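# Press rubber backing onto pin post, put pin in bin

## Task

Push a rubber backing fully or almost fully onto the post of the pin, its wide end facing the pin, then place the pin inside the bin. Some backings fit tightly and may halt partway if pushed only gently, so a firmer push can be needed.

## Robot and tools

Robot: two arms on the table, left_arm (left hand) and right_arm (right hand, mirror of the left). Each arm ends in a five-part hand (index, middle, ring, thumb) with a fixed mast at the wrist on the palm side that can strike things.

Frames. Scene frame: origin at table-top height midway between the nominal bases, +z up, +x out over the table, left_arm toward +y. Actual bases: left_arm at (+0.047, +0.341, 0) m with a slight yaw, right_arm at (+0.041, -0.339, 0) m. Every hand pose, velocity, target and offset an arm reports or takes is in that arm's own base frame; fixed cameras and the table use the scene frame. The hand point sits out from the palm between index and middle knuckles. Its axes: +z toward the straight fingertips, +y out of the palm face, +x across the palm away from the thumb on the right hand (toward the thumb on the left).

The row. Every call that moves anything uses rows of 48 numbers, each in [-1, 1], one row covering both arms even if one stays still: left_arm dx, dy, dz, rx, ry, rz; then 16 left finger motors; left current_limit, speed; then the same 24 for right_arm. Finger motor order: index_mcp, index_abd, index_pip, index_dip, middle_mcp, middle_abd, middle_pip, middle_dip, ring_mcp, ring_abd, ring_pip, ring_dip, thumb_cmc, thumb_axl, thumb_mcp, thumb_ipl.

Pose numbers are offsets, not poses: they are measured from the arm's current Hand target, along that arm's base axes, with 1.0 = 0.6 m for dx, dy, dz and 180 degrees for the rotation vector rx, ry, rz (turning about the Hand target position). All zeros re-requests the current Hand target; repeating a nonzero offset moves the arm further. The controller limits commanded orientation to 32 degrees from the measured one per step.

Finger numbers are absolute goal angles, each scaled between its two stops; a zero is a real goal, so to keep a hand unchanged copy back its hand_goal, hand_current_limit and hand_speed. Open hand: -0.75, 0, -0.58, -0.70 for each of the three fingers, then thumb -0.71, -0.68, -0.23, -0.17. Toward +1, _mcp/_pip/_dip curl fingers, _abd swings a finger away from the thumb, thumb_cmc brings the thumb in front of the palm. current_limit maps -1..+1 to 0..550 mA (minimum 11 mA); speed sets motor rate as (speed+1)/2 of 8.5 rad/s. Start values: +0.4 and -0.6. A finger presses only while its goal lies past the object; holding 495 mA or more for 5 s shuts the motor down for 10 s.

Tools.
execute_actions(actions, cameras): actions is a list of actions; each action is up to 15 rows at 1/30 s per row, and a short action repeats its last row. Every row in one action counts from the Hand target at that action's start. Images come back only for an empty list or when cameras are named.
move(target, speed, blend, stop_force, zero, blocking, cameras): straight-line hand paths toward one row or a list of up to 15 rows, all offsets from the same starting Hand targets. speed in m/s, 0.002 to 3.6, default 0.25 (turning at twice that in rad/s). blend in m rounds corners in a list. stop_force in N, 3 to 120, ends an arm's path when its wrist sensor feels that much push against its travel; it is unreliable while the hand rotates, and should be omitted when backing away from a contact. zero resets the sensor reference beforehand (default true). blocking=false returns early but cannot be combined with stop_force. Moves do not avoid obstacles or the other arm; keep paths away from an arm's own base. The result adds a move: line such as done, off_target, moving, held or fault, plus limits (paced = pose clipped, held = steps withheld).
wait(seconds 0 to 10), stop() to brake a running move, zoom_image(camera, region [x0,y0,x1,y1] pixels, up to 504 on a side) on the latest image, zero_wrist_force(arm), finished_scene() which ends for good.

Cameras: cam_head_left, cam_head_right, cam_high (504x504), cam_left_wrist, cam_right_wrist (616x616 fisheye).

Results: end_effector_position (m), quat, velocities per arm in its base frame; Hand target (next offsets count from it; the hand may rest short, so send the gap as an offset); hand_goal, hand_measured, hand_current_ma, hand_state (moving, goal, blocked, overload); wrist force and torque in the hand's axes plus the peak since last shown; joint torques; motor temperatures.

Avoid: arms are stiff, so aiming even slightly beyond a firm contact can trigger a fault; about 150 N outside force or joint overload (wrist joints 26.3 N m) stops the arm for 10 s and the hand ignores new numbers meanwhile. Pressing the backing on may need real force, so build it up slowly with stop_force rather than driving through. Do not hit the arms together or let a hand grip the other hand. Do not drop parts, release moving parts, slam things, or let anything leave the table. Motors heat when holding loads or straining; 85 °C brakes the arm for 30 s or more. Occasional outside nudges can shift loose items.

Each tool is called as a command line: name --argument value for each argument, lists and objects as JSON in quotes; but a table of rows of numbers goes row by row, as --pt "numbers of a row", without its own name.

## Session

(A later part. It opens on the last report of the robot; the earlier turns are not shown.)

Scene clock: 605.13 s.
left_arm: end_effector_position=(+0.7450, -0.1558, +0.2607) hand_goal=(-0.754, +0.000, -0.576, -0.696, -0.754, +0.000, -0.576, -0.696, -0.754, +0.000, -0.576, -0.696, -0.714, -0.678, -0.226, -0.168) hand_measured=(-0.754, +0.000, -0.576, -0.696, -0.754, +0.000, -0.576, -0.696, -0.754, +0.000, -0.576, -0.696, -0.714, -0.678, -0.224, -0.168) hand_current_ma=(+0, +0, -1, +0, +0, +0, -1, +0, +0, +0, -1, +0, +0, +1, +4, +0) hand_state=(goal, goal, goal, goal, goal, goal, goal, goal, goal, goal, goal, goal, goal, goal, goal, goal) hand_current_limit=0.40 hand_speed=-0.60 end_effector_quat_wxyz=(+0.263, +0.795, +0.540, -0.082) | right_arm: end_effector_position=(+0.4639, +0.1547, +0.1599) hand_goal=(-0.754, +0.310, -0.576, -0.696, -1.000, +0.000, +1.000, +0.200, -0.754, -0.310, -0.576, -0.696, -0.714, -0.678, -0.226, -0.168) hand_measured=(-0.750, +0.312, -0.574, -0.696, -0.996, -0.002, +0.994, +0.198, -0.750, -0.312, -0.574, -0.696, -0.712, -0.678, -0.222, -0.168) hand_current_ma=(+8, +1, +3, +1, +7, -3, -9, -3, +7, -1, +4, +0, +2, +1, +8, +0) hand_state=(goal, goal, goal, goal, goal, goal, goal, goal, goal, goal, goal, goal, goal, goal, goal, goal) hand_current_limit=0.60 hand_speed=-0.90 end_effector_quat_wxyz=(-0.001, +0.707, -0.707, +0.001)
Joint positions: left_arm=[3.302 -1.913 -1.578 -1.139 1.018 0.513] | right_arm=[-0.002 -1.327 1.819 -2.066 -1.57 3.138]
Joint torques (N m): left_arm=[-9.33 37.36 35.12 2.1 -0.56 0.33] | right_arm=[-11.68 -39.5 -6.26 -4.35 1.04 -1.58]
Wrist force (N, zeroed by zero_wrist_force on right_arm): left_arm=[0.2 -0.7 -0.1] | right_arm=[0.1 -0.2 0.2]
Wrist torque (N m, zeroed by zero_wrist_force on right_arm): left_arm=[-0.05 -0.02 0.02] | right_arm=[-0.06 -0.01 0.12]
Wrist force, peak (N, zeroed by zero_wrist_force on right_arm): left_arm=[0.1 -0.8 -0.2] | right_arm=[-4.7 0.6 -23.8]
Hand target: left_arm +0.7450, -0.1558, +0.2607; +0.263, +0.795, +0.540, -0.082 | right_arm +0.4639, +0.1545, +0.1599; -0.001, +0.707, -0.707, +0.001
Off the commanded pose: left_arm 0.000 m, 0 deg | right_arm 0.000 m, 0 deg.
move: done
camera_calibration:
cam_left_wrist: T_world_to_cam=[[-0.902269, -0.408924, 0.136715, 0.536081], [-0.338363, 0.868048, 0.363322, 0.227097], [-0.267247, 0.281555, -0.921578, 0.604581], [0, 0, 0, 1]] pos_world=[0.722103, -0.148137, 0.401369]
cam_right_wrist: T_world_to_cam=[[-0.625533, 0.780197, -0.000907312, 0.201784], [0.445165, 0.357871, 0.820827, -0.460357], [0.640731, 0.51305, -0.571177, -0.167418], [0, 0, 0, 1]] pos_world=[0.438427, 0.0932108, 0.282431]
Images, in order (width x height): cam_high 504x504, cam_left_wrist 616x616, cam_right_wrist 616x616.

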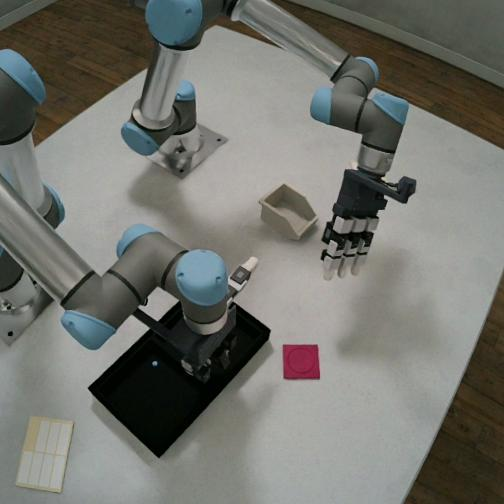

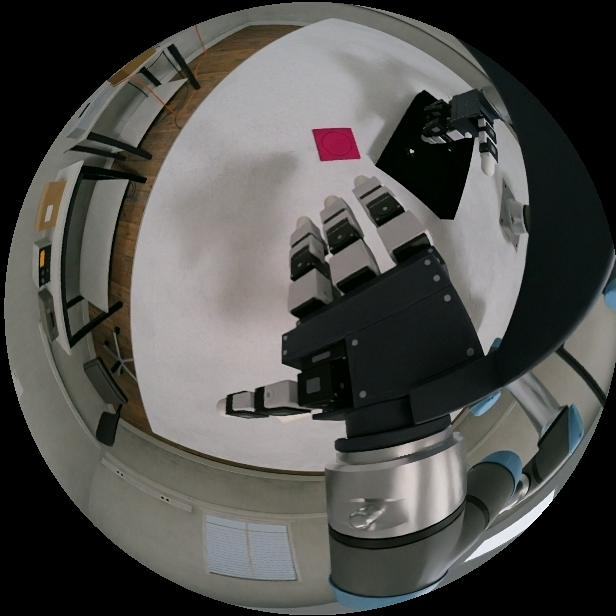

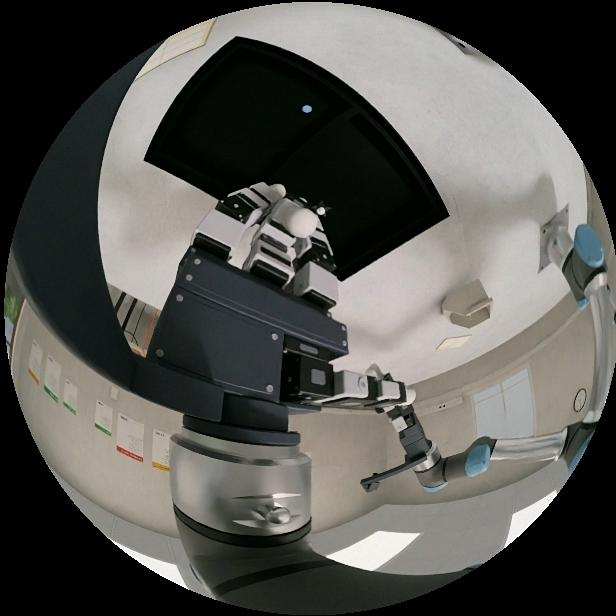

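move --pt "0 0 0 0 0 0 -0.754 0 -0.576 -0.696 -0.754 0 -0.576 -0.696 -0.754 0 -0.576 -0.696 -0.714 -0.678 -0.226 -0.168 0.4 -0.6 0 0 0 0 0 0 -0.754 0 -0.576 -0.696 -1 0 1 0.2 -0.754 0 -0.576 -0.696 -0.714 -0.678 -0.226 -0.168 0.6 -0.4" --pt "0 0 0 0 0 0 -0.754 0 -0.576 -0.696 -0.754 0 -0.576 -0.696 -0.754 0 -0.576 -0.696 -0.714 -0.678 -0.226 -0.168 0.4 -0.6 0.0025 0.0152 -0.005 0 0 0 -0.754 0 -0.576 -0.696 -1 0 1 0.2 -1 0 1 0.2 -0.714 -0.678 -0.226 -0.168 0.6 -0.4" --speed 0.1 --cameras '["cam_left_wrist","cam_high","cam_right_wrist"]'

zoom_image --camera "cam_right_wrist" --region '[270, 160, 350, 240]'

zoom_image --camera "cam_left_wrist" --region '[392, 132, 432, 172]'

Scene clock: 618.73 s.
left_arm: end_effector_position=(+0.7450, -0.1558, +0.2607) hand_goal=(-0.754, +0.000, -0.576, -0.696, -0.754, +0.000, -0.576, -0.696, -0.754, +0.000, -0.576, -0.696, -0.714, -0.678, -0.226, -0.168) hand_measured=(-0.754, +0.000, -0.576, -0.696, -0.754, +0.000, -0.576, -0.696, -0.754, +0.000, -0.576, -0.696, -0.714, -0.678, -0.224, -0.168) hand_current_ma=(+0, +0, -1, +0, +0, +0, -1, +0, +0, +0, -1, +0, +0, +1, +4, +0) hand_state=(goal, goal, goal, goal, goal, goal, goal, goal, goal, goal, goal, goal, goal, goal, goal, goal) hand_current_limit=0.40 hand_speed=-0.60 end_effector_quat_wxyz=(+0.263, +0.795, +0.540, -0.082) | right_arm: end_effector_position=(+0.4654, +0.1637, +0.1569) hand_goal=(-0.754, +0.000, -0.576, -0.696, -1.000, +0.000, +1.000, +0.200, -1.000, +0.000, +1.000, +0.200, -0.714, -0.678, -0.226, -0.168) hand_measured=(-0.750, +0.002, -0.574, -0.696, -0.996, -0.002, +0.994, +0.198, -0.996, -0.004, +0.994, +0.196, -0.712, -0.678, -0.222, -0.168) hand_current_ma=(+7, +3, +3, +1, +6, -3, -9, -3, +5, -4, -11, -5, +2, +1, +8, +0) hand_state=(goal, goal, goal, goal, goal, goal, goal, goal, goal, goal, goal, goal, goal, goal, goal, goal) hand_current_limit=0.60 hand_speed=-0.40 end_effector_quat_wxyz=(-0.001, +0.707, -0.707, +0.001)
Joint positions: left_arm=[3.302 -1.913 -1.578 -1.139 1.018 0.513] | right_arm=[0.014 -1.315 1.813 -2.071 -1.571 3.155]
Joint torques (N m): left_arm=[-9.02 37.16 35.37 1.96 -0.52 0.37] | right_arm=[10.69 -40.42 -34.18 -4.06 -1.52 1.54]
Wrist force (N, zeroed by zero_wrist_force on right_arm): left_arm=[0.1 -0.6 -0.2] | right_arm=[0.6 -0.8 0.2]
Wrist torque (N m, zeroed by zero_wrist_force on right_arm): left_arm=[-0.01 -0.01 0.01] | right_arm=[-0.13 -0.08 0.05]
Wrist force, peak (N, zeroed by zero_wrist_force on right_arm): left_arm=[0.5 -0.6 -0.3] | right_arm=[2.2 -4.2 -92.9]
Hand target: left_arm +0.7450, -0.1558, +0.2607; +0.263, +0.795, +0.540, -0.082 | right_arm +0.4654, +0.1637, +0.1569; -0.001, +0.707, -0.707, +0.001
Off the commanded pose: left_arm 0.000 m, 0 deg | right_arm 0.000 m, 0 deg.
move: done
camera_calibration:
cam_left_wrist: T_world_to_cam=[[-0.902269, -0.408924, 0.136715, 0.536081], [-0.338363, 0.868048, 0.363322, 0.227097], [-0.267247, 0.281555, -0.921578, 0.604581], [0, 0, 0, 1]] pos_world=[0.722103, -0.148137, 0.401369]
cam_right_wrist: T_world_to_cam=[[-0.625533, 0.780197, -0.000907312, 0.195698], [0.445165, 0.357871, 0.820827, -0.461783], [0.640731, 0.51305, -0.571177, -0.17471], [0, 0, 0, 1]] pos_world=[0.439927, 0.102211, 0.279431]
Images, in order (width x height): cam_high 504x504, cam_left_wrist 616x616, cam_right_wrist 616x616.

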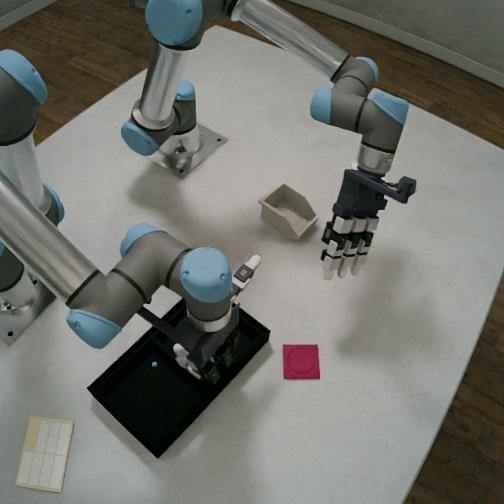

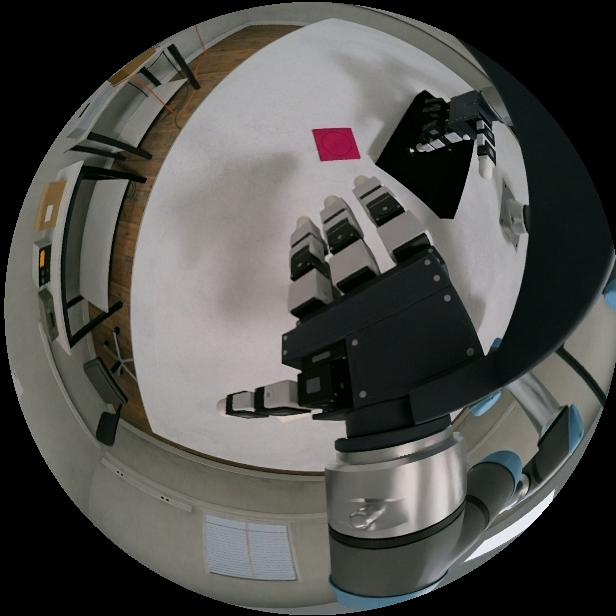

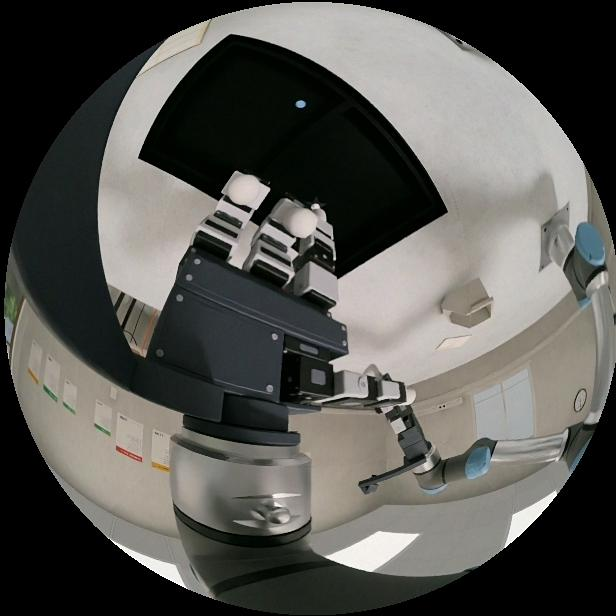

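Scaled by 6.300 from the camera's 616x616 image, which has a finer 880x880 frame.

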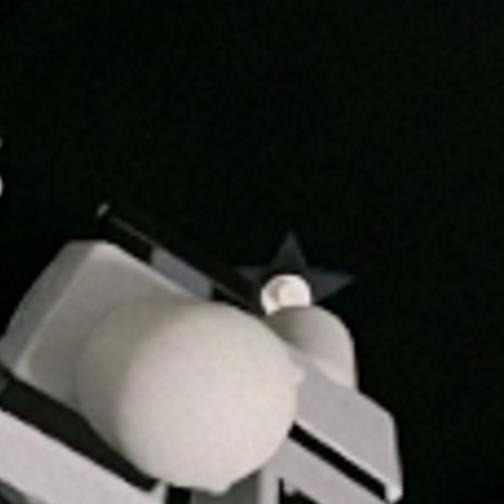

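Scaled by 12.600 from the camera's 616x616 image, which has a finer 880x880 frame.

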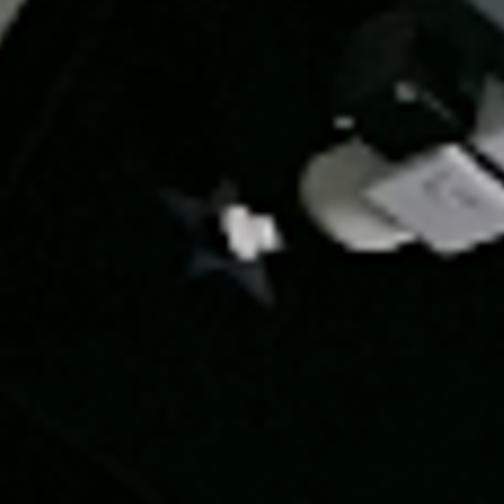

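zoom_image --camera "cam_right_wrist" --region '[298, 188, 338, 228]'

Scaled by 12.600 from the camera's 616x616 image, which has a finer 880x880 frame.

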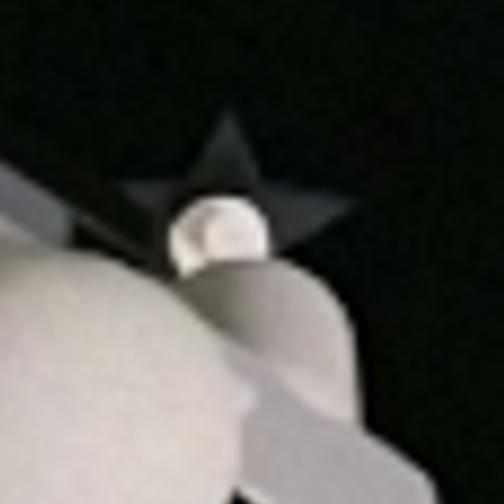

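move --target '[0,0,0,0,0,0,-0.754,0,-0.576,-0.696,-0.754,0,-0.576,-0.696,-0.754,0,-0.576,-0.696,-0.714,-0.678,-0.226,-0.168,0.4,-0.6,0.0017,-0.004,-0.02,0,0,0,-0.754,0,-0.576,-0.696,-1,0,1,0.2,-1,0,1,0.2,-0.714,-0.678,-0.226,-0.168,0.6,-0.4]' --speed 0.05 --cameras '["cam_right_wrist"]'

zoom_image --camera "cam_right_wrist" --region '[290, 180, 330, 220]'

Scene clock: 621.00 s.
left_arm: end_effector_position=(+0.7450, -0.1558, +0.2607) hand_goal=(-0.754, +0.000, -0.576, -0.696, -0.754, +0.000, -0.576, -0.696, -0.754, +0.000, -0.576, -0.696, -0.714, -0.678, -0.226, -0.168) hand_measured=(-0.754, +0.000, -0.576, -0.696, -0.754, +0.000, -0.576, -0.696, -0.754, +0.000, -0.576, -0.696, -0.714, -0.678, -0.224, -0.168) hand_current_ma=(+0, +0, -1, +0, +0, +0, -1, +0, +0, +0, -1, +0, +0, +1, +4, +0) hand_state=(goal, goal, goal, goal, goal, goal, goal, goal, goal, goal, goal, goal, goal, goal, goal, goal) hand_current_limit=0.40 hand_speed=-0.60 end_effector_quat_wxyz=(+0.263, +0.795, +0.540, -0.082) | right_arm: end_effector_position=(+0.4664, +0.1613, +0.1450) hand_goal=(-0.754, +0.000, -0.576, -0.696, -1.000, +0.000, +1.000, +0.200, -1.000, +0.000, +1.000, +0.200, -0.714, -0.678, -0.226, -0.168) hand_measured=(-0.750, +0.002, -0.574, -0.696, -0.996, -0.002, +0.994, +0.198, -0.996, -0.004, +0.994, +0.196, -0.712, -0.678, -0.222, -0.168) hand_current_ma=(+7, +3, +3, +1, +6, -3, -9, -3, +5, -4, -11, -5, +2, +1, +8, +0) hand_state=(goal, goal, goal, goal, goal, goal, goal, goal, goal, goal, goal, goal, goal, goal, goal, goal) hand_current_limit=0.60 hand_speed=-0.40 end_effector_quat_wxyz=(-0.001, +0.707, -0.707, +0.001)
Joint positions: left_arm=[3.302 -1.913 -1.578 -1.139 1.018 0.513] | right_arm=[0.01 -1.3 1.828 -2.101 -1.571 3.15]
Joint torques (N m): left_arm=[-8.22 37.5 34.81 2 -0.47 0.47] | right_arm=[-12.6 -24.31 -5.76 -4.21 -1.02 -1.25]
Wrist force (N, zeroed by zero_wrist_force on right_arm): left_arm=[0.2 -0.2 0.0] | right_arm=[0.7 -1.0 0.3]
Wrist torque (N m, zeroed by zero_wrist_force on right_arm): left_arm=[0.01 -0.02 0.02] | right_arm=[-0.17 -0.08 0.15]
Wrist force, peak (N, zeroed by zero_wrist_force on right_arm): left_arm=[0.1 -0.8 -0.1] | right_arm=[0.7 -1.1 0.0]
Hand target: left_arm +0.7450, -0.1558, +0.2607; +0.263, +0.795, +0.540, -0.082 | right_arm +0.4664, +0.1613, +0.1449; -0.001, +0.707, -0.707, +0.001
Off the commanded pose: left_arm 0.000 m, 0 deg | right_arm 0.000 m, 0 deg.
move: done
camera_calibration:
cam_right_wrist: T_world_to_cam=[[-0.625533, 0.780197, -0.000907312, 0.198107], [0.445165, 0.357871, 0.820827, -0.451637], [0.640731, 0.51305, -0.571177, -0.180968], [0, 0, 0, 1]] pos_world=[0.440927, 0.0999108, 0.267531]
Images, in order (width x height): cam_right_wrist 616x616.

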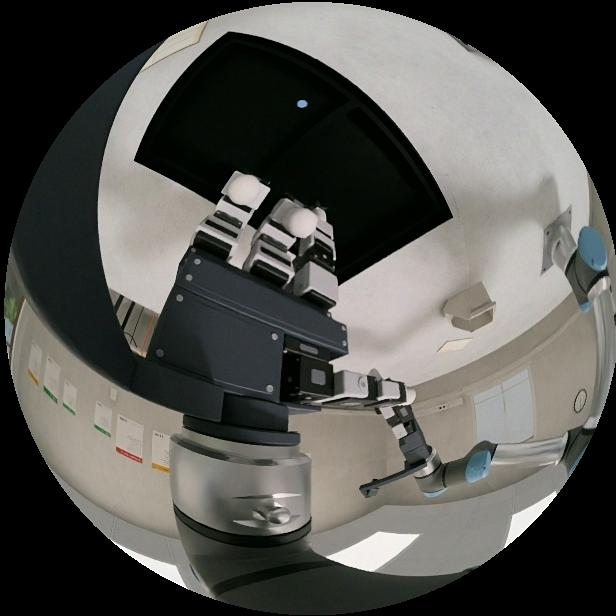

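Scaled by 12.600 from the camera's 616x616 image, which has a finer 880x880 frame.

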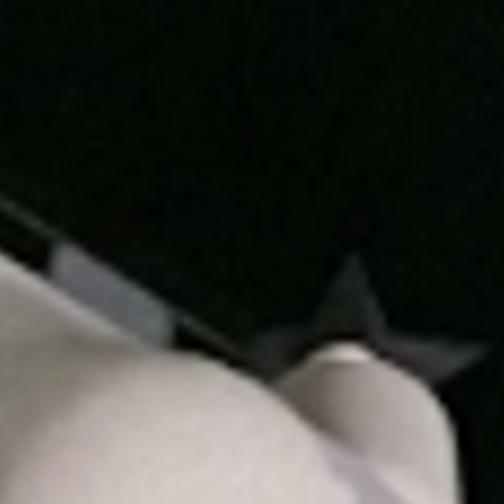

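move --target '[0,0,0,0,0,0,-0.754,0,-0.576,-0.696,-0.754,0,-0.576,-0.696,-0.754,0,-0.576,-0.696,-0.714,-0.678,-0.226,-0.168,0.4,-0.6,0,0,-0.0145,0,0,0,-0.754,0,-0.576,-0.696,-1,0,1,0.2,-1,0,1,0.2,-0.714,-0.678,-0.226,-0.168,0.6,-0.4]' --speed 0.006 --stop_force 3

Scene clock: 623.47 s.
left_arm: end_effector_position=(+0.7450, -0.1558, +0.2607) hand_goal=(-0.754, +0.000, -0.576, -0.696, -0.754, +0.000, -0.576, -0.696, -0.754, +0.000, -0.576, -0.696, -0.714, -0.678, -0.226, -0.168) hand_measured=(-0.754, +0.000, -0.576, -0.696, -0.754, +0.000, -0.576, -0.696, -0.754, +0.000, -0.576, -0.696, -0.714, -0.678, -0.224, -0.168) hand_current_ma=(+0, +0, -1, +0, +0, +0, -1, +0, +0, +0, -1, +0, +0, +1, +4, +0) hand_state=(goal, goal, goal, goal, goal, goal, goal, goal, goal, goal, goal, goal, goal, goal, goal, goal) hand_current_limit=0.40 hand_speed=-0.60 end_effector_quat_wxyz=(+0.263, +0.795, +0.540, -0.082) | right_arm: end_effector_position=(+0.4664, +0.1613, +0.1392) hand_goal=(-0.754, +0.000, -0.576, -0.696, -1.000, +0.000, +1.000, +0.200, -1.000, +0.000, +1.000, +0.200, -0.714, -0.678, -0.226, -0.168) hand_measured=(-0.750, +0.002, -0.574, -0.696, -0.996, -0.002, +0.994, +0.198, -0.996, -0.004, +0.994, +0.196, -0.712, -0.678, -0.222, -0.168) hand_current_ma=(+6, +3, +3, +1, +6, -3, -9, -3, +5, -4, -11, -5, +2, +1, +8, +0) hand_state=(goal, goal, goal, goal, goal, goal, goal, goal, goal, goal, goal, goal, goal, goal, goal, goal) hand_current_limit=0.60 hand_speed=-0.40 end_effector_quat_wxyz=(-0.001, +0.707, -0.707, +0.001)
Joint positions: left_arm=[3.302 -1.913 -1.578 -1.139 1.018 0.513] | right_arm=[0.01 -1.293 1.836 -2.116 -1.571 3.15]
Joint torques (N m): left_arm=[-8.92 37.13 34.21 2 -0.45 0.48] | right_arm=[-10.46 -37.5 -32.91 -0.21 0.21 -1.46]
Wrist force (N, zeroed by zero_wrist_force on right_arm): left_arm=[0.2 -0.7 -0.1] | right_arm=[0.6 -0.8 -3.5]
Wrist torque (N m, zeroed by zero_wrist_force on right_arm): left_arm=[-0.04 -0.03 0.03] | right_arm=[0.12 -0.12 0.14]
Wrist force, peak (N, zeroed by zero_wrist_force on right_arm): left_arm=[0.4 -0.7 -0.1] | right_arm=[0.5 -1.0 -5.5]
Hand target: left_arm +0.7450, -0.1558, +0.2607; +0.263, +0.795, +0.540, -0.082 | right_arm +0.4664, +0.1613, +0.1392; -0.001, +0.707, -0.707, +0.001 (not the last commanded pose)
Off the commanded pose: left_arm 0.000 m, 0 deg | right_arm 0.003 m, 0 deg.
move: contact (right_arm)

move --pt "0 0 0 0 0 0 -0.754 0 -0.576 -0.696 -0.754 0 -0.576 -0.696 -0.754 0 -0.576 -0.696 -0.714 -0.678 -0.226 -0.168 0.4 -0.6 0.0025 0.0009 -0.00025 0 0 0 -0.754 0 -0.576 -0.696 -1 0 1 0.2 -1 0 1 0.2 -0.714 -0.678 -0.226 -0.168 0.6 -0.4" --pt "0 0 0 0 0 0 -0.754 0 -0.576 -0.696 -0.754 0 -0.576 -0.696 -0.754 0 -0.576 -0.696 -0.714 -0.678 -0.226 -0.168 0.4 -0.6 0.00486 0.00177 -0.00067 0 0 0 -0.754 0 -0.576 -0.696 -1 0 1 0.2 -1 0 1 0.2 -0.714 -0.678 -0.226 -0.168 0.6 -0.4" --speed 0.008 --blend 0.001 --cameras '["cam_right_wrist"]'

zoom_image --camera "cam_right_wrist" --region '[290, 180, 330, 220]'

Scene clock: 624.97 s.
left_arm: end_effector_position=(+0.7450, -0.1558, +0.2607) hand_goal=(-0.754, +0.000, -0.576, -0.696, -0.754, +0.000, -0.576, -0.696, -0.754, +0.000, -0.576, -0.696, -0.714, -0.678, -0.226, -0.168) hand_measured=(-0.754, +0.000, -0.576, -0.696, -0.754, +0.000, -0.576, -0.696, -0.754, +0.000, -0.576, -0.696, -0.714, -0.678, -0.224, -0.168) hand_current_ma=(+0, +0, -1, +0, +0, +0, -1, +0, +0, +0, -1, +0, +0, +1, +4, +0) hand_state=(goal, goal, goal, goal, goal, goal, goal, goal, goal, goal, goal, goal, goal, goal, goal, goal) hand_current_limit=0.40 hand_speed=-0.60 end_effector_quat_wxyz=(+0.263, +0.795, +0.540, -0.082) | right_arm: end_effector_position=(+0.4693, +0.1623, +0.1388) hand_goal=(-0.754, +0.000, -0.576, -0.696, -1.000, +0.000, +1.000, +0.200, -1.000, +0.000, +1.000, +0.200, -0.714, -0.678, -0.226, -0.168) hand_measured=(-0.740, +0.010, -0.568, -0.694, -0.996, -0.002, +0.994, +0.198, -0.996, -0.004, +0.994, +0.196, -0.712, -0.678, -0.222, -0.168) hand_current_ma=(+34, +17, +13, +3, +6, -3, -9, -3, +5, -4, -11, -5, +2, +1, +8, +0) hand_state=(goal, goal, goal, goal, goal, goal, goal, goal, goal, goal, goal, goal, goal, goal, goal, goal) hand_current_limit=0.60 hand_speed=-0.40 end_effector_quat_wxyz=(-0.001, +0.707, -0.707, +0.001)
Joint positions: left_arm=[3.302 -1.913 -1.578 -1.139 1.018 0.513] | right_arm=[0.011 -1.286 1.827 -2.115 -1.571 3.152]
Joint torques (N m): left_arm=[-9.66 36.72 34.88 1.89 -0.41 0.45] | right_arm=[13.1 -21.84 -30.51 0 0.17 1.79]
Wrist force (N, zeroed by zero_wrist_force on right_arm): left_arm=[0.3 -0.6 -0.1] | right_arm=[1.2 -0.2 -6.3]
Wrist torque (N m, zeroed by zero_wrist_force on right_arm): left_arm=[-0.03 -0.04 0.04] | right_arm=[0.31 -0.11 0.07]
Wrist force, peak (N, zeroed by zero_wrist_force on right_arm): left_arm=[0.3 -0.7 0.0] | right_arm=[1.0 -0.3 -6.6]
Hand target: left_arm +0.7450, -0.1558, +0.2607; +0.263, +0.795, +0.540, -0.082 | right_arm +0.4693, +0.1623, +0.1388; -0.001, +0.707, -0.707, +0.001
Off the commanded pose: left_arm 0.000 m, 0 deg | right_arm 0.000 m, 0 deg.
move: done; blend cut to 0.0008 m at target 1
camera_calibration:
cam_right_wrist: T_world_to_cam=[[-0.625521, 0.780207, -0.00099422, 0.199152], [0.445045, 0.357855, 0.820899, -0.448161], [0.640826, 0.513047, -0.571073, -0.186949], [0, 0, 0, 1]] pos_world=[0.443828, 0.100911, 0.261331]
Images, in order (width x height): cam_right_wrist 616x616.

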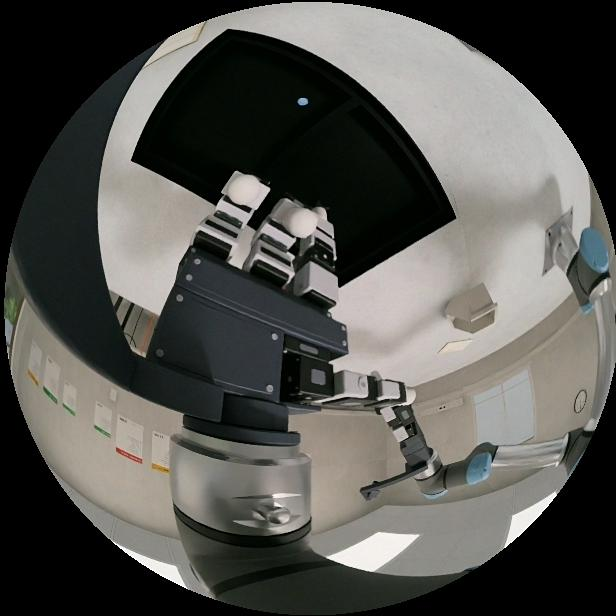

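Scaled by 12.600 from the camera's 616x616 image, which has a finer 880x880 frame.

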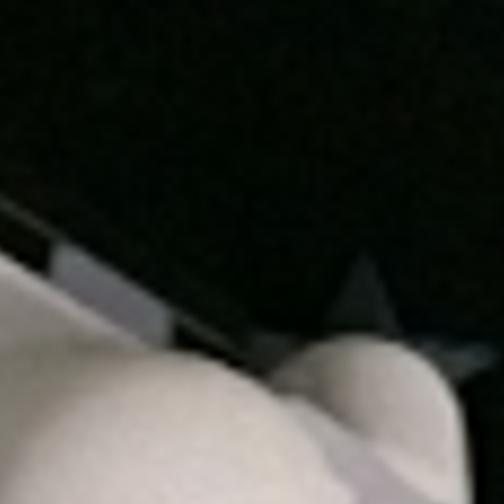

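move --target '[0,0,0,0,0,0,-0.754,0,-0.576,-0.696,-0.754,0,-0.576,-0.696,-0.754,0,-0.576,-0.696,-0.714,-0.678,-0.226,-0.168,0.4,-0.6,0,0,0.0005,0,0,0,-0.754,0,-0.576,-0.696,-1,0,1,0.2,-1,0,1,0.2,-0.714,-0.678,-0.226,-0.168,0.6,-0.4]' --speed 0.004 --cameras '["cam_right_wrist"]'

zoom_image --camera "cam_right_wrist" --region '[290, 180, 330, 220]'

Scene clock: 626.17 s.
left_arm: end_effector_position=(+0.7450, -0.1558, +0.2607) hand_goal=(-0.754, +0.000, -0.576, -0.696, -0.754, +0.000, -0.576, -0.696, -0.754, +0.000, -0.576, -0.696, -0.714, -0.678, -0.226, -0.168) hand_measured=(-0.754, +0.000, -0.576, -0.696, -0.754, +0.000, -0.576, -0.696, -0.754, +0.000, -0.576, -0.696, -0.714, -0.678, -0.224, -0.168) hand_current_ma=(+0, +0, -1, +0, +0, +0, -1, +0, +0, +0, -1, +0, +0, +1, +4, +0) hand_state=(goal, goal, goal, goal, goal, goal, goal, goal, goal, goal, goal, goal, goal, goal, goal, goal) hand_current_limit=0.40 hand_speed=-0.60 end_effector_quat_wxyz=(+0.263, +0.795, +0.540, -0.082) | right_arm: end_effector_position=(+0.4693, +0.1623, +0.1390) hand_goal=(-0.754, +0.000, -0.576, -0.696, -1.000, +0.000, +1.000, +0.200, -1.000, +0.000, +1.000, +0.200, -0.714, -0.678, -0.226, -0.168) hand_measured=(-0.740, +0.010, -0.568, -0.694, -0.996, -0.002, +0.994, +0.198, -0.996, -0.004, +0.994, +0.196, -0.712, -0.678, -0.222, -0.168) hand_current_ma=(+34, +17, +14, +3, +6, -3, -9, -3, +5, -4, -11, -5, +2, +1, +8, +0) hand_state=(goal, goal, goal, goal, goal, goal, goal, goal, goal, goal, goal, goal, goal, goal, goal, goal) hand_current_limit=0.60 hand_speed=-0.40 end_effector_quat_wxyz=(-0.001, +0.707, -0.707, +0.001)
Joint positions: left_arm=[3.302 -1.913 -1.578 -1.139 1.018 0.513] | right_arm=[0.011 -1.286 1.827 -2.114 -1.571 3.152]
Joint torques (N m): left_arm=[-8.72 37.47 35.42 1.99 -0.55 0.45] | right_arm=[13.3 -37.8 -31.71 -0.09 -0.73 1.68]
Wrist force (N, zeroed by zero_wrist_force on right_arm): left_arm=[0.2 -0.5 0.1] | right_arm=[1.1 0.1 -4.6]
Wrist torque (N m, zeroed by zero_wrist_force on right_arm): left_arm=[-0.04 -0.02 0.02] | right_arm=[0.20 -0.07 0.08]
Wrist force, peak (N, zeroed by zero_wrist_force on right_arm): left_arm=[0.4 -0.7 -0.1] | right_arm=[1.3 -0.1 -7.2]
Hand target: left_arm +0.7450, -0.1558, +0.2607; +0.263, +0.795, +0.540, -0.082 | right_arm +0.4693, +0.1623, +0.1391; -0.001, +0.707, -0.707, +0.001
Off the commanded pose: left_arm 0.000 m, 0 deg | right_arm 0.000 m, 0 deg.
move: done
camera_calibration:
cam_right_wrist: T_world_to_cam=[[-0.625533, 0.780197, -0.000907312, 0.199198], [0.445165, 0.357871, 0.820827, -0.448488], [0.640731, 0.51305, -0.571177, -0.186773], [0, 0, 0, 1]] pos_world=[0.443927, 0.100911, 0.261631]
Images, in order (width x height): cam_right_wrist 616x616.

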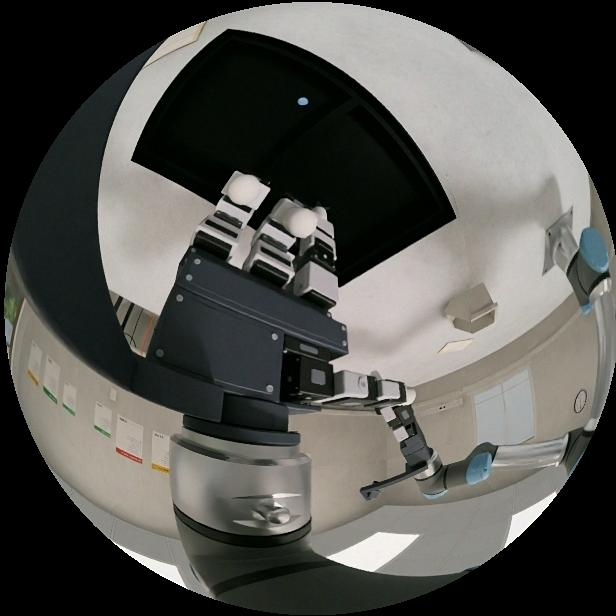

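Scaled by 12.600 from the camera's 616x616 image, which has a finer 880x880 frame.

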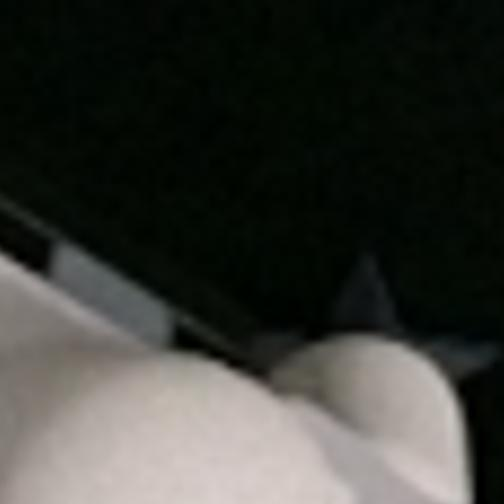

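move --target '[0,0,0,0,0,0,-0.754,0,-0.576,-0.696,-0.754,0,-0.576,-0.696,-0.754,0,-0.576,-0.696,-0.714,-0.678,-0.226,-0.168,0.4,-0.6,0,0,0.0006,0,0,0,-0.754,0,-0.576,-0.696,-1,0,1,0.2,-1,0,1,0.2,-0.714,-0.678,-0.226,-0.168,0.6,-0.4]' --speed 0.004

Scene clock: 627.53 s.
left_arm: end_effector_position=(+0.7450, -0.1558, +0.2607) hand_goal=(-0.754, +0.000, -0.576, -0.696, -0.754, +0.000, -0.576, -0.696, -0.754, +0.000, -0.576, -0.696, -0.714, -0.678, -0.226, -0.168) hand_measured=(-0.754, +0.000, -0.576, -0.696, -0.754, +0.000, -0.576, -0.696, -0.754, +0.000, -0.576, -0.696, -0.714, -0.678, -0.224, -0.168) hand_current_ma=(+0, +0, -1, +0, +0, +0, -1, +0, +0, +0, -1, +0, +0, +1, +4, +0) hand_state=(goal, goal, goal, goal, goal, goal, goal, goal, goal, goal, goal, goal, goal, goal, goal, goal) hand_current_limit=0.40 hand_speed=-0.60 end_effector_quat_wxyz=(+0.263, +0.795, +0.540, -0.082) | right_arm: end_effector_position=(+0.4693, +0.1623, +0.1394) hand_goal=(-0.754, +0.000, -0.576, -0.696, -1.000, +0.000, +1.000, +0.200, -1.000, +0.000, +1.000, +0.200, -0.714, -0.678, -0.226, -0.168) hand_measured=(-0.740, +0.010, -0.568, -0.694, -0.996, -0.002, +0.994, +0.198, -0.996, -0.004, +0.994, +0.196, -0.712, -0.678, -0.222, -0.168) hand_current_ma=(+34, +17, +14, +3, +6, -3, -9, -3, +5, -4, -11, -5, +2, +1, +8, +0) hand_state=(goal, goal, goal, goal, goal, goal, goal, goal, goal, goal, goal, goal, goal, goal, goal, goal) hand_current_limit=0.60 hand_speed=-0.40 end_effector_quat_wxyz=(-0.001, +0.707, -0.707, +0.001)
Joint positions: left_arm=[3.302 -1.913 -1.578 -1.139 1.018 0.513] | right_arm=[0.011 -1.287 1.826 -2.113 -1.571 3.152]
Joint torques (N m): left_arm=[-8.95 37.31 35.31 1.97 -0.4 0.4] | right_arm=[12.76 -39.03 -33.65 -0.47 -1.26 1.71]
Wrist force (N, zeroed by zero_wrist_force on right_arm): left_arm=[0.2 -0.8 -0.2] | right_arm=[0.9 -0.1 -1.8]
Wrist torque (N m, zeroed by zero_wrist_force on right_arm): left_arm=[-0.05 -0.02 0.02] | right_arm=[0.00 -0.01 0.06]
Wrist force, peak (N, zeroed by zero_wrist_force on right_arm): left_arm=[0.2 -0.8 -0.4] | right_arm=[1.3 -0.2 -4.7]
Hand target: left_arm +0.7450, -0.1558, +0.2607; +0.263, +0.795, +0.540, -0.082 | right_arm +0.4693, +0.1623, +0.1394; -0.001, +0.707, -0.707, +0.001
Off the commanded pose: left_arm 0.000 m, 0 deg | right_arm 0.000 m, 0 deg.
move: done

move --target '[0,0,0,0,0,0,-0.754,0,-0.576,-0.696,-0.754,0,-0.576,-0.696,-0.754,0,-0.576,-0.696,-0.714,-0.678,-0.226,-0.168,0.4,-0.6,0,0,0.0004,0,0,0,-0.754,0,-0.576,-0.696,-1,0,1,0.2,-1,0,1,0.2,-0.714,-0.678,-0.226,-0.168,0.6,-0.4]' --speed 0.003 --cameras '["cam_right_wrist"]'

zoom_image --camera "cam_right_wrist" --region '[290, 180, 330, 220]'

Scene clock: 628.80 s.
left_arm: end_effector_position=(+0.7450, -0.1558, +0.2607) hand_goal=(-0.754, +0.000, -0.576, -0.696, -0.754, +0.000, -0.576, -0.696, -0.754, +0.000, -0.576, -0.696, -0.714, -0.678, -0.226, -0.168) hand_measured=(-0.754, +0.000, -0.576, -0.696, -0.754, +0.000, -0.576, -0.696, -0.754, +0.000, -0.576, -0.696, -0.714, -0.678, -0.224, -0.168) hand_current_ma=(+0, +0, -1, +0, +0, +0, -1, +0, +0, +0, -1, +0, +0, +1, +4, +0) hand_state=(goal, goal, goal, goal, goal, goal, goal, goal, goal, goal, goal, goal, goal, goal, goal, goal) hand_current_limit=0.40 hand_speed=-0.60 end_effector_quat_wxyz=(+0.263, +0.795, +0.540, -0.082) | right_arm: end_effector_position=(+0.4693, +0.1623, +0.1397) hand_goal=(-0.754, +0.000, -0.576, -0.696, -1.000, +0.000, +1.000, +0.200, -1.000, +0.000, +1.000, +0.200, -0.714, -0.678, -0.226, -0.168) hand_measured=(-0.740, +0.010, -0.568, -0.694, -0.996, -0.002, +0.994, +0.198, -0.996, -0.004, +0.994, +0.196, -0.712, -0.678, -0.222, -0.168) hand_current_ma=(+34, +17, +14, +3, +6, -3, -9, -3, +5, -4, -11, -5, +2, +1, +8, +0) hand_state=(goal, goal, goal, goal, goal, goal, goal, goal, goal, goal, goal, goal, goal, goal, goal, goal) hand_current_limit=0.60 hand_speed=-0.40 end_effector_quat_wxyz=(-0.001, +0.707, -0.707, +0.001)
Joint positions: left_arm=[3.302 -1.913 -1.578 -1.139 1.018 0.513] | right_arm=[0.011 -1.287 1.826 -2.113 -1.571 3.152]
Joint torques (N m): left_arm=[-8.9 37.46 34.46 1.91 -0.46 0.41] | right_arm=[12.26 -39.13 -34.08 -0.23 -1.25 1.47]
Wrist force (N, zeroed by zero_wrist_force on right_arm): left_arm=[0.2 -0.5 0.0] | right_arm=[1.0 -0.4 -0.5]
Wrist torque (N m, zeroed by zero_wrist_force on right_arm): left_arm=[-0.03 -0.02 0.02] | right_arm=[-0.10 -0.09 0.07]
Wrist force, peak (N, zeroed by zero_wrist_force on right_arm): left_arm=[0.3 -0.8 -0.2] | right_arm=[1.3 -0.2 -1.9]
Hand target: left_arm +0.7450, -0.1558, +0.2607; +0.263, +0.795, +0.540, -0.082 | right_arm +0.4693, +0.1623, +0.1397; -0.001, +0.707, -0.707, +0.001
Off the commanded pose: left_arm 0.000 m, 0 deg | right_arm 0.000 m, 0 deg.
move: done
camera_calibration:
cam_right_wrist: T_world_to_cam=[[-0.625493, 0.780229, -0.000942483, 0.199187], [0.445136, 0.357848, 0.820852, -0.448972], [0.64079, 0.513018, -0.57114, -0.186463], [0, 0, 0, 1]] pos_world=[0.443927, 0.100911, 0.262231]
Images, in order (width x height): cam_right_wrist 616x616.

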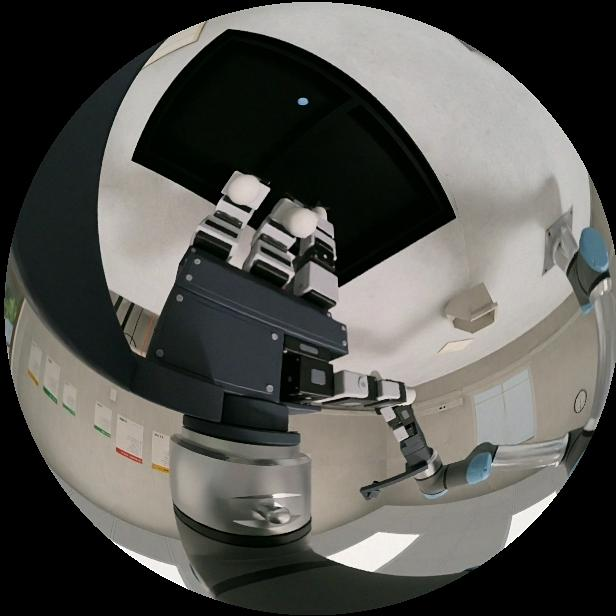

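Scaled by 12.600 from the camera's 616x616 image, which has a finer 880x880 frame.

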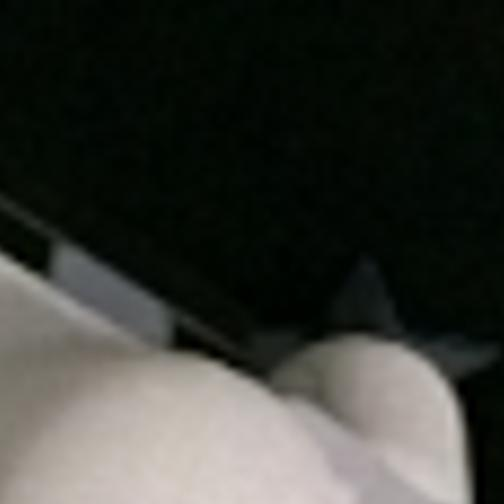

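move --pt "0 0 0 0 0 0 -0.754 0 -0.576 -0.696 -0.754 0 -0.576 -0.696 -0.754 0 -0.576 -0.696 -0.714 -0.678 -0.226 -0.168 0.4 -0.6 0 0 0.0055 0 0 0 -0.767 -0.012 -0.585 -0.696 -1 0 1 0.2 -1 0 1 0.2 -0.714 -0.678 -0.226 -0.168 0.6 -0.4" --pt "0 0 0 0 0 0 -0.754 0 -0.576 -0.696 -0.754 0 -0.576 -0.696 -0.754 0 -0.576 -0.696 -0.714 -0.678 -0.226 -0.168 0.4 -0.6 -0.0052 -0.0019 0.0055 0 0 0 -0.767 -0.012 -0.585 -0.696 -1 0 1 0.2 -1 0 1 0.2 -0.714 -0.678 -0.226 -0.168 0.6 -0.4" --speed 0.03 --cameras '["cam_right_wrist"]'

zoom_image --camera "cam_right_wrist" --region '[290, 180, 330, 220]'

Scene clock: 634.30 s.
left_arm: end_effector_position=(+0.7450, -0.1558, +0.2607) hand_goal=(-0.754, +0.000, -0.576, -0.696, -0.754, +0.000, -0.576, -0.696, -0.754, +0.000, -0.576, -0.696, -0.714, -0.678, -0.226, -0.168) hand_measured=(-0.754, +0.000, -0.576, -0.696, -0.754, +0.000, -0.576, -0.696, -0.754, +0.000, -0.576, -0.696, -0.714, -0.678, -0.224, -0.168) hand_current_ma=(+0, +0, -1, +0, +0, +0, -1, +0, +0, +0, -1, +0, +0, +1, +4, +0) hand_state=(goal, goal, goal, goal, goal, goal, goal, goal, goal, goal, goal, goal, goal, goal, goal, goal) hand_current_limit=0.40 hand_speed=-0.60 end_effector_quat_wxyz=(+0.263, +0.795, +0.540, -0.082) | right_arm: end_effector_position=(+0.4663, +0.1612, +0.1430) hand_goal=(-0.768, -0.012, -0.586, -0.696, -1.000, +0.000, +1.000, +0.200, -1.000, +0.000, +1.000, +0.200, -0.714, -0.678, -0.226, -0.168) hand_measured=(-0.764, -0.010, -0.582, -0.694, -0.996, -0.002, +0.994, +0.198, -0.996, -0.004, +0.994, +0.196, -0.712, -0.678, -0.222, -0.168) hand_current_ma=(+9, +3, +5, +3, +6, -3, -9, -3, +5, -4, -11, -5, +2, +1, +8, +0) hand_state=(goal, goal, goal, goal, goal, goal, goal, goal, goal, goal, goal, goal, goal, goal, goal, goal) hand_current_limit=0.60 hand_speed=-0.40 end_effector_quat_wxyz=(-0.001, +0.707, -0.707, +0.001)
Joint positions: left_arm=[3.302 -1.913 -1.578 -1.139 1.018 0.513] | right_arm=[0.009 -1.298 1.831 -2.107 -1.571 3.15]
Joint torques (N m): left_arm=[-8.81 37.38 35.48 1.91 -0.48 0.44] | right_arm=[-10.76 -40.73 -6.39 -4.32 -1.21 -1.44]
Wrist force (N, zeroed by zero_wrist_force on right_arm): left_arm=[0.2 -0.5 -0.2] | right_arm=[0.9 -0.8 0.2]
Wrist torque (N m, zeroed by zero_wrist_force on right_arm): left_arm=[-0.01 -0.02 0.02] | right_arm=[-0.13 -0.10 0.17]
Wrist force, peak (N, zeroed by zero_wrist_force on right_arm): left_arm=[0.2 -0.8 -0.1] | right_arm=[0.6 -0.8 -0.8]
Hand target: left_arm +0.7450, -0.1558, +0.2607; +0.263, +0.795, +0.540, -0.082 | right_arm +0.4662, +0.1612, +0.1430; -0.001, +0.707, -0.707, +0.001
Off the commanded pose: left_arm 0.000 m, 0 deg | right_arm 0.000 m, 0 deg.
move: done
camera_calibration:
cam_right_wrist: T_world_to_cam=[[-0.625521, 0.780207, -0.000993526, 0.198138], [0.445098, 0.357897, 0.820852, -0.449895], [0.64079, 0.513018, -0.57114, -0.182027], [0, 0, 0, 1]] pos_world=[0.440827, 0.0998107, 0.265531]
Images, in order (width x height): cam_right_wrist 616x616.

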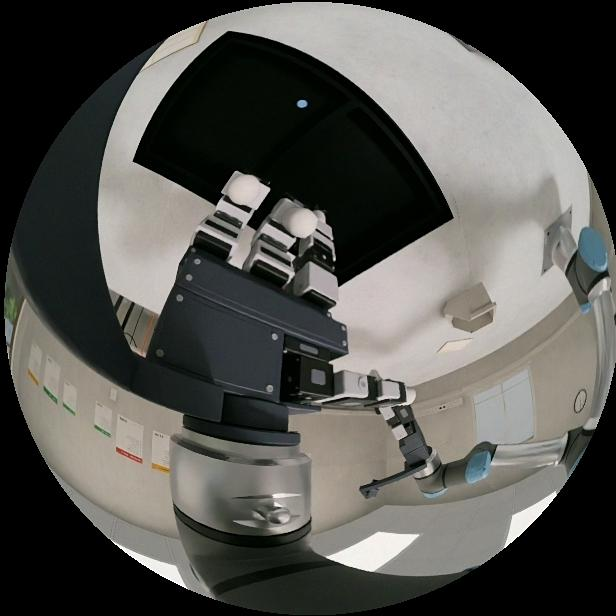

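Scaled by 12.600 from the camera's 616x616 image, which has a finer 880x880 frame.

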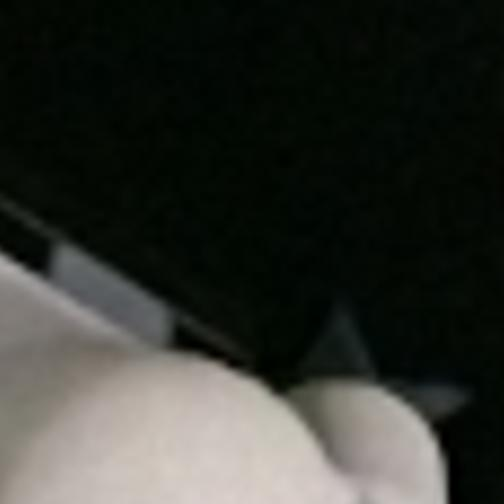

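zero_wrist_force --arm "right_arm"

move --pt "0 0 0 0 0 0 -0.754 0 -0.576 -0.696 -0.754 0 -0.576 -0.696 -0.754 0 -0.576 -0.696 -0.714 -0.678 -0.226 -0.168 0.4 -0.6 -0.003 -0.00083 0 0 0 0 -0.767 -0.012 -0.585 -0.696 -1 0 1 0.2 -1 0 1 0.2 -0.714 -0.678 -0.226 -0.168 0.6 -0.4" --pt "0 0 0 0 0 0 -0.754 0 -0.576 -0.696 -0.754 0 -0.576 -0.696 -0.754 0 -0.576 -0.696 -0.714 -0.678 -0.226 -0.168 0.4 -0.6 -0.003 -0.00083 -0.00567 0 0 0 -0.767 -0.012 -0.585 -0.696 -1 0 1 0.2 -1 0 1 0.2 -0.714 -0.678 -0.226 -0.168 0.6 -0.4" --speed 0.02 --cameras '["cam_high","cam_right_wrist"]'

Wrist force sensor zeroed.

Scene clock: 640.60 s.
left_arm: end_effector_position=(+0.7450, -0.1558, +0.2607) hand_goal=(-0.754, +0.000, -0.576, -0.696, -0.754, +0.000, -0.576, -0.696, -0.754, +0.000, -0.576, -0.696, -0.714, -0.678, -0.226, -0.168) hand_measured=(-0.754, +0.000, -0.576, -0.696, -0.754, +0.000, -0.576, -0.696, -0.754, +0.000, -0.576, -0.696, -0.714, -0.678, -0.224, -0.168) hand_current_ma=(+0, +0, -1, +0, +0, +0, -1, +0, +0, +0, -1, +0, +0, +1, +4, +0) hand_state=(goal, goal, goal, goal, goal, goal, goal, goal, goal, goal, goal, goal, goal, goal, goal, goal) hand_current_limit=0.40 hand_speed=-0.60 end_effector_quat_wxyz=(+0.263, +0.795, +0.540, -0.082) | right_arm: end_effector_position=(+0.4644, +0.1607, +0.1397) hand_goal=(-0.768, -0.012, -0.586, -0.696, -1.000, +0.000, +1.000, +0.200, -1.000, +0.000, +1.000, +0.200, -0.714, -0.678, -0.226, -0.168) hand_measured=(-0.764, -0.010, -0.582, -0.694, -0.996, -0.002, +0.994, +0.198, -0.996, -0.004, +0.994, +0.196, -0.712, -0.678, -0.222, -0.168) hand_current_ma=(+9, +3, +5, +3, +6, -3, -9, -3, +5, -4, -11, -5, +2, +1, +8, +0) hand_state=(goal, goal, goal, goal, goal, goal, goal, goal, goal, goal, goal, goal, goal, goal, goal, goal) hand_current_limit=0.60 hand_speed=-0.40 end_effector_quat_wxyz=(-0.001, +0.707, -0.707, +0.001)
Joint positions: left_arm=[3.302 -1.913 -1.578 -1.139 1.018 0.513] | right_arm=[0.008 -1.298 1.841 -2.116 -1.571 3.149]
Joint torques (N m): left_arm=[-9.46 36.72 35.1 1.98 -0.45 0.41] | right_arm=[-11.05 -24.71 -6.63 -4.07 0.39 -1.52]
Wrist force (N, zeroed by zero_wrist_force on right_arm): left_arm=[0.2 -0.5 0.0] | right_arm=[-0.2 0.2 0.1]
Wrist torque (N m, zeroed by zero_wrist_force on right_arm): left_arm=[-0.04 -0.01 0.01] | right_arm=[0.03 0.03 -0.02]
Wrist force, peak (N, zeroed by zero_wrist_force on right_arm): left_arm=[0.5 -0.6 -0.1] | right_arm=[-0.7 0.1 0.2]
Hand target: left_arm +0.7450, -0.1558, +0.2607; +0.263, +0.795, +0.540, -0.082 | right_arm +0.4644, +0.1607, +0.1396; -0.001, +0.707, -0.707, +0.001
Off the commanded pose: left_arm 0.000 m, 0 deg | right_arm 0.000 m, 0 deg.
move: done
camera_calibration:
cam_right_wrist: T_world_to_cam=[[-0.625521, 0.780207, -0.00099422, 0.197336], [0.445045, 0.357855, 0.820899, -0.446146], [0.640826, 0.513047, -0.571073, -0.182475], [0, 0, 0, 1]] pos_world=[0.438928, 0.0993108, 0.262231]
Images, in order (width x height): cam_high 504x504, cam_right_wrist 616x616.

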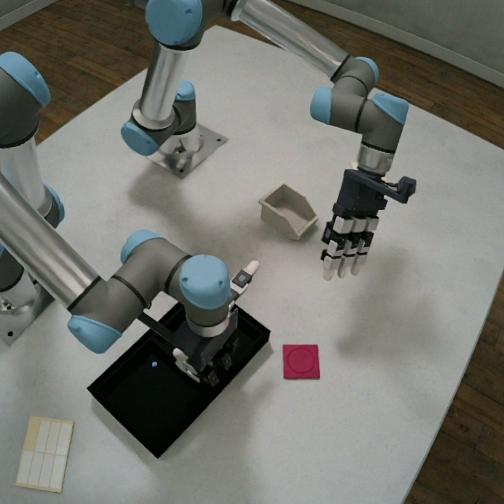

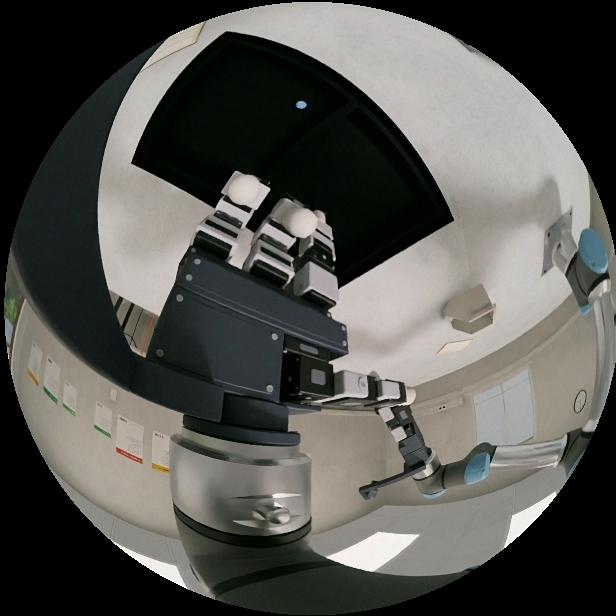

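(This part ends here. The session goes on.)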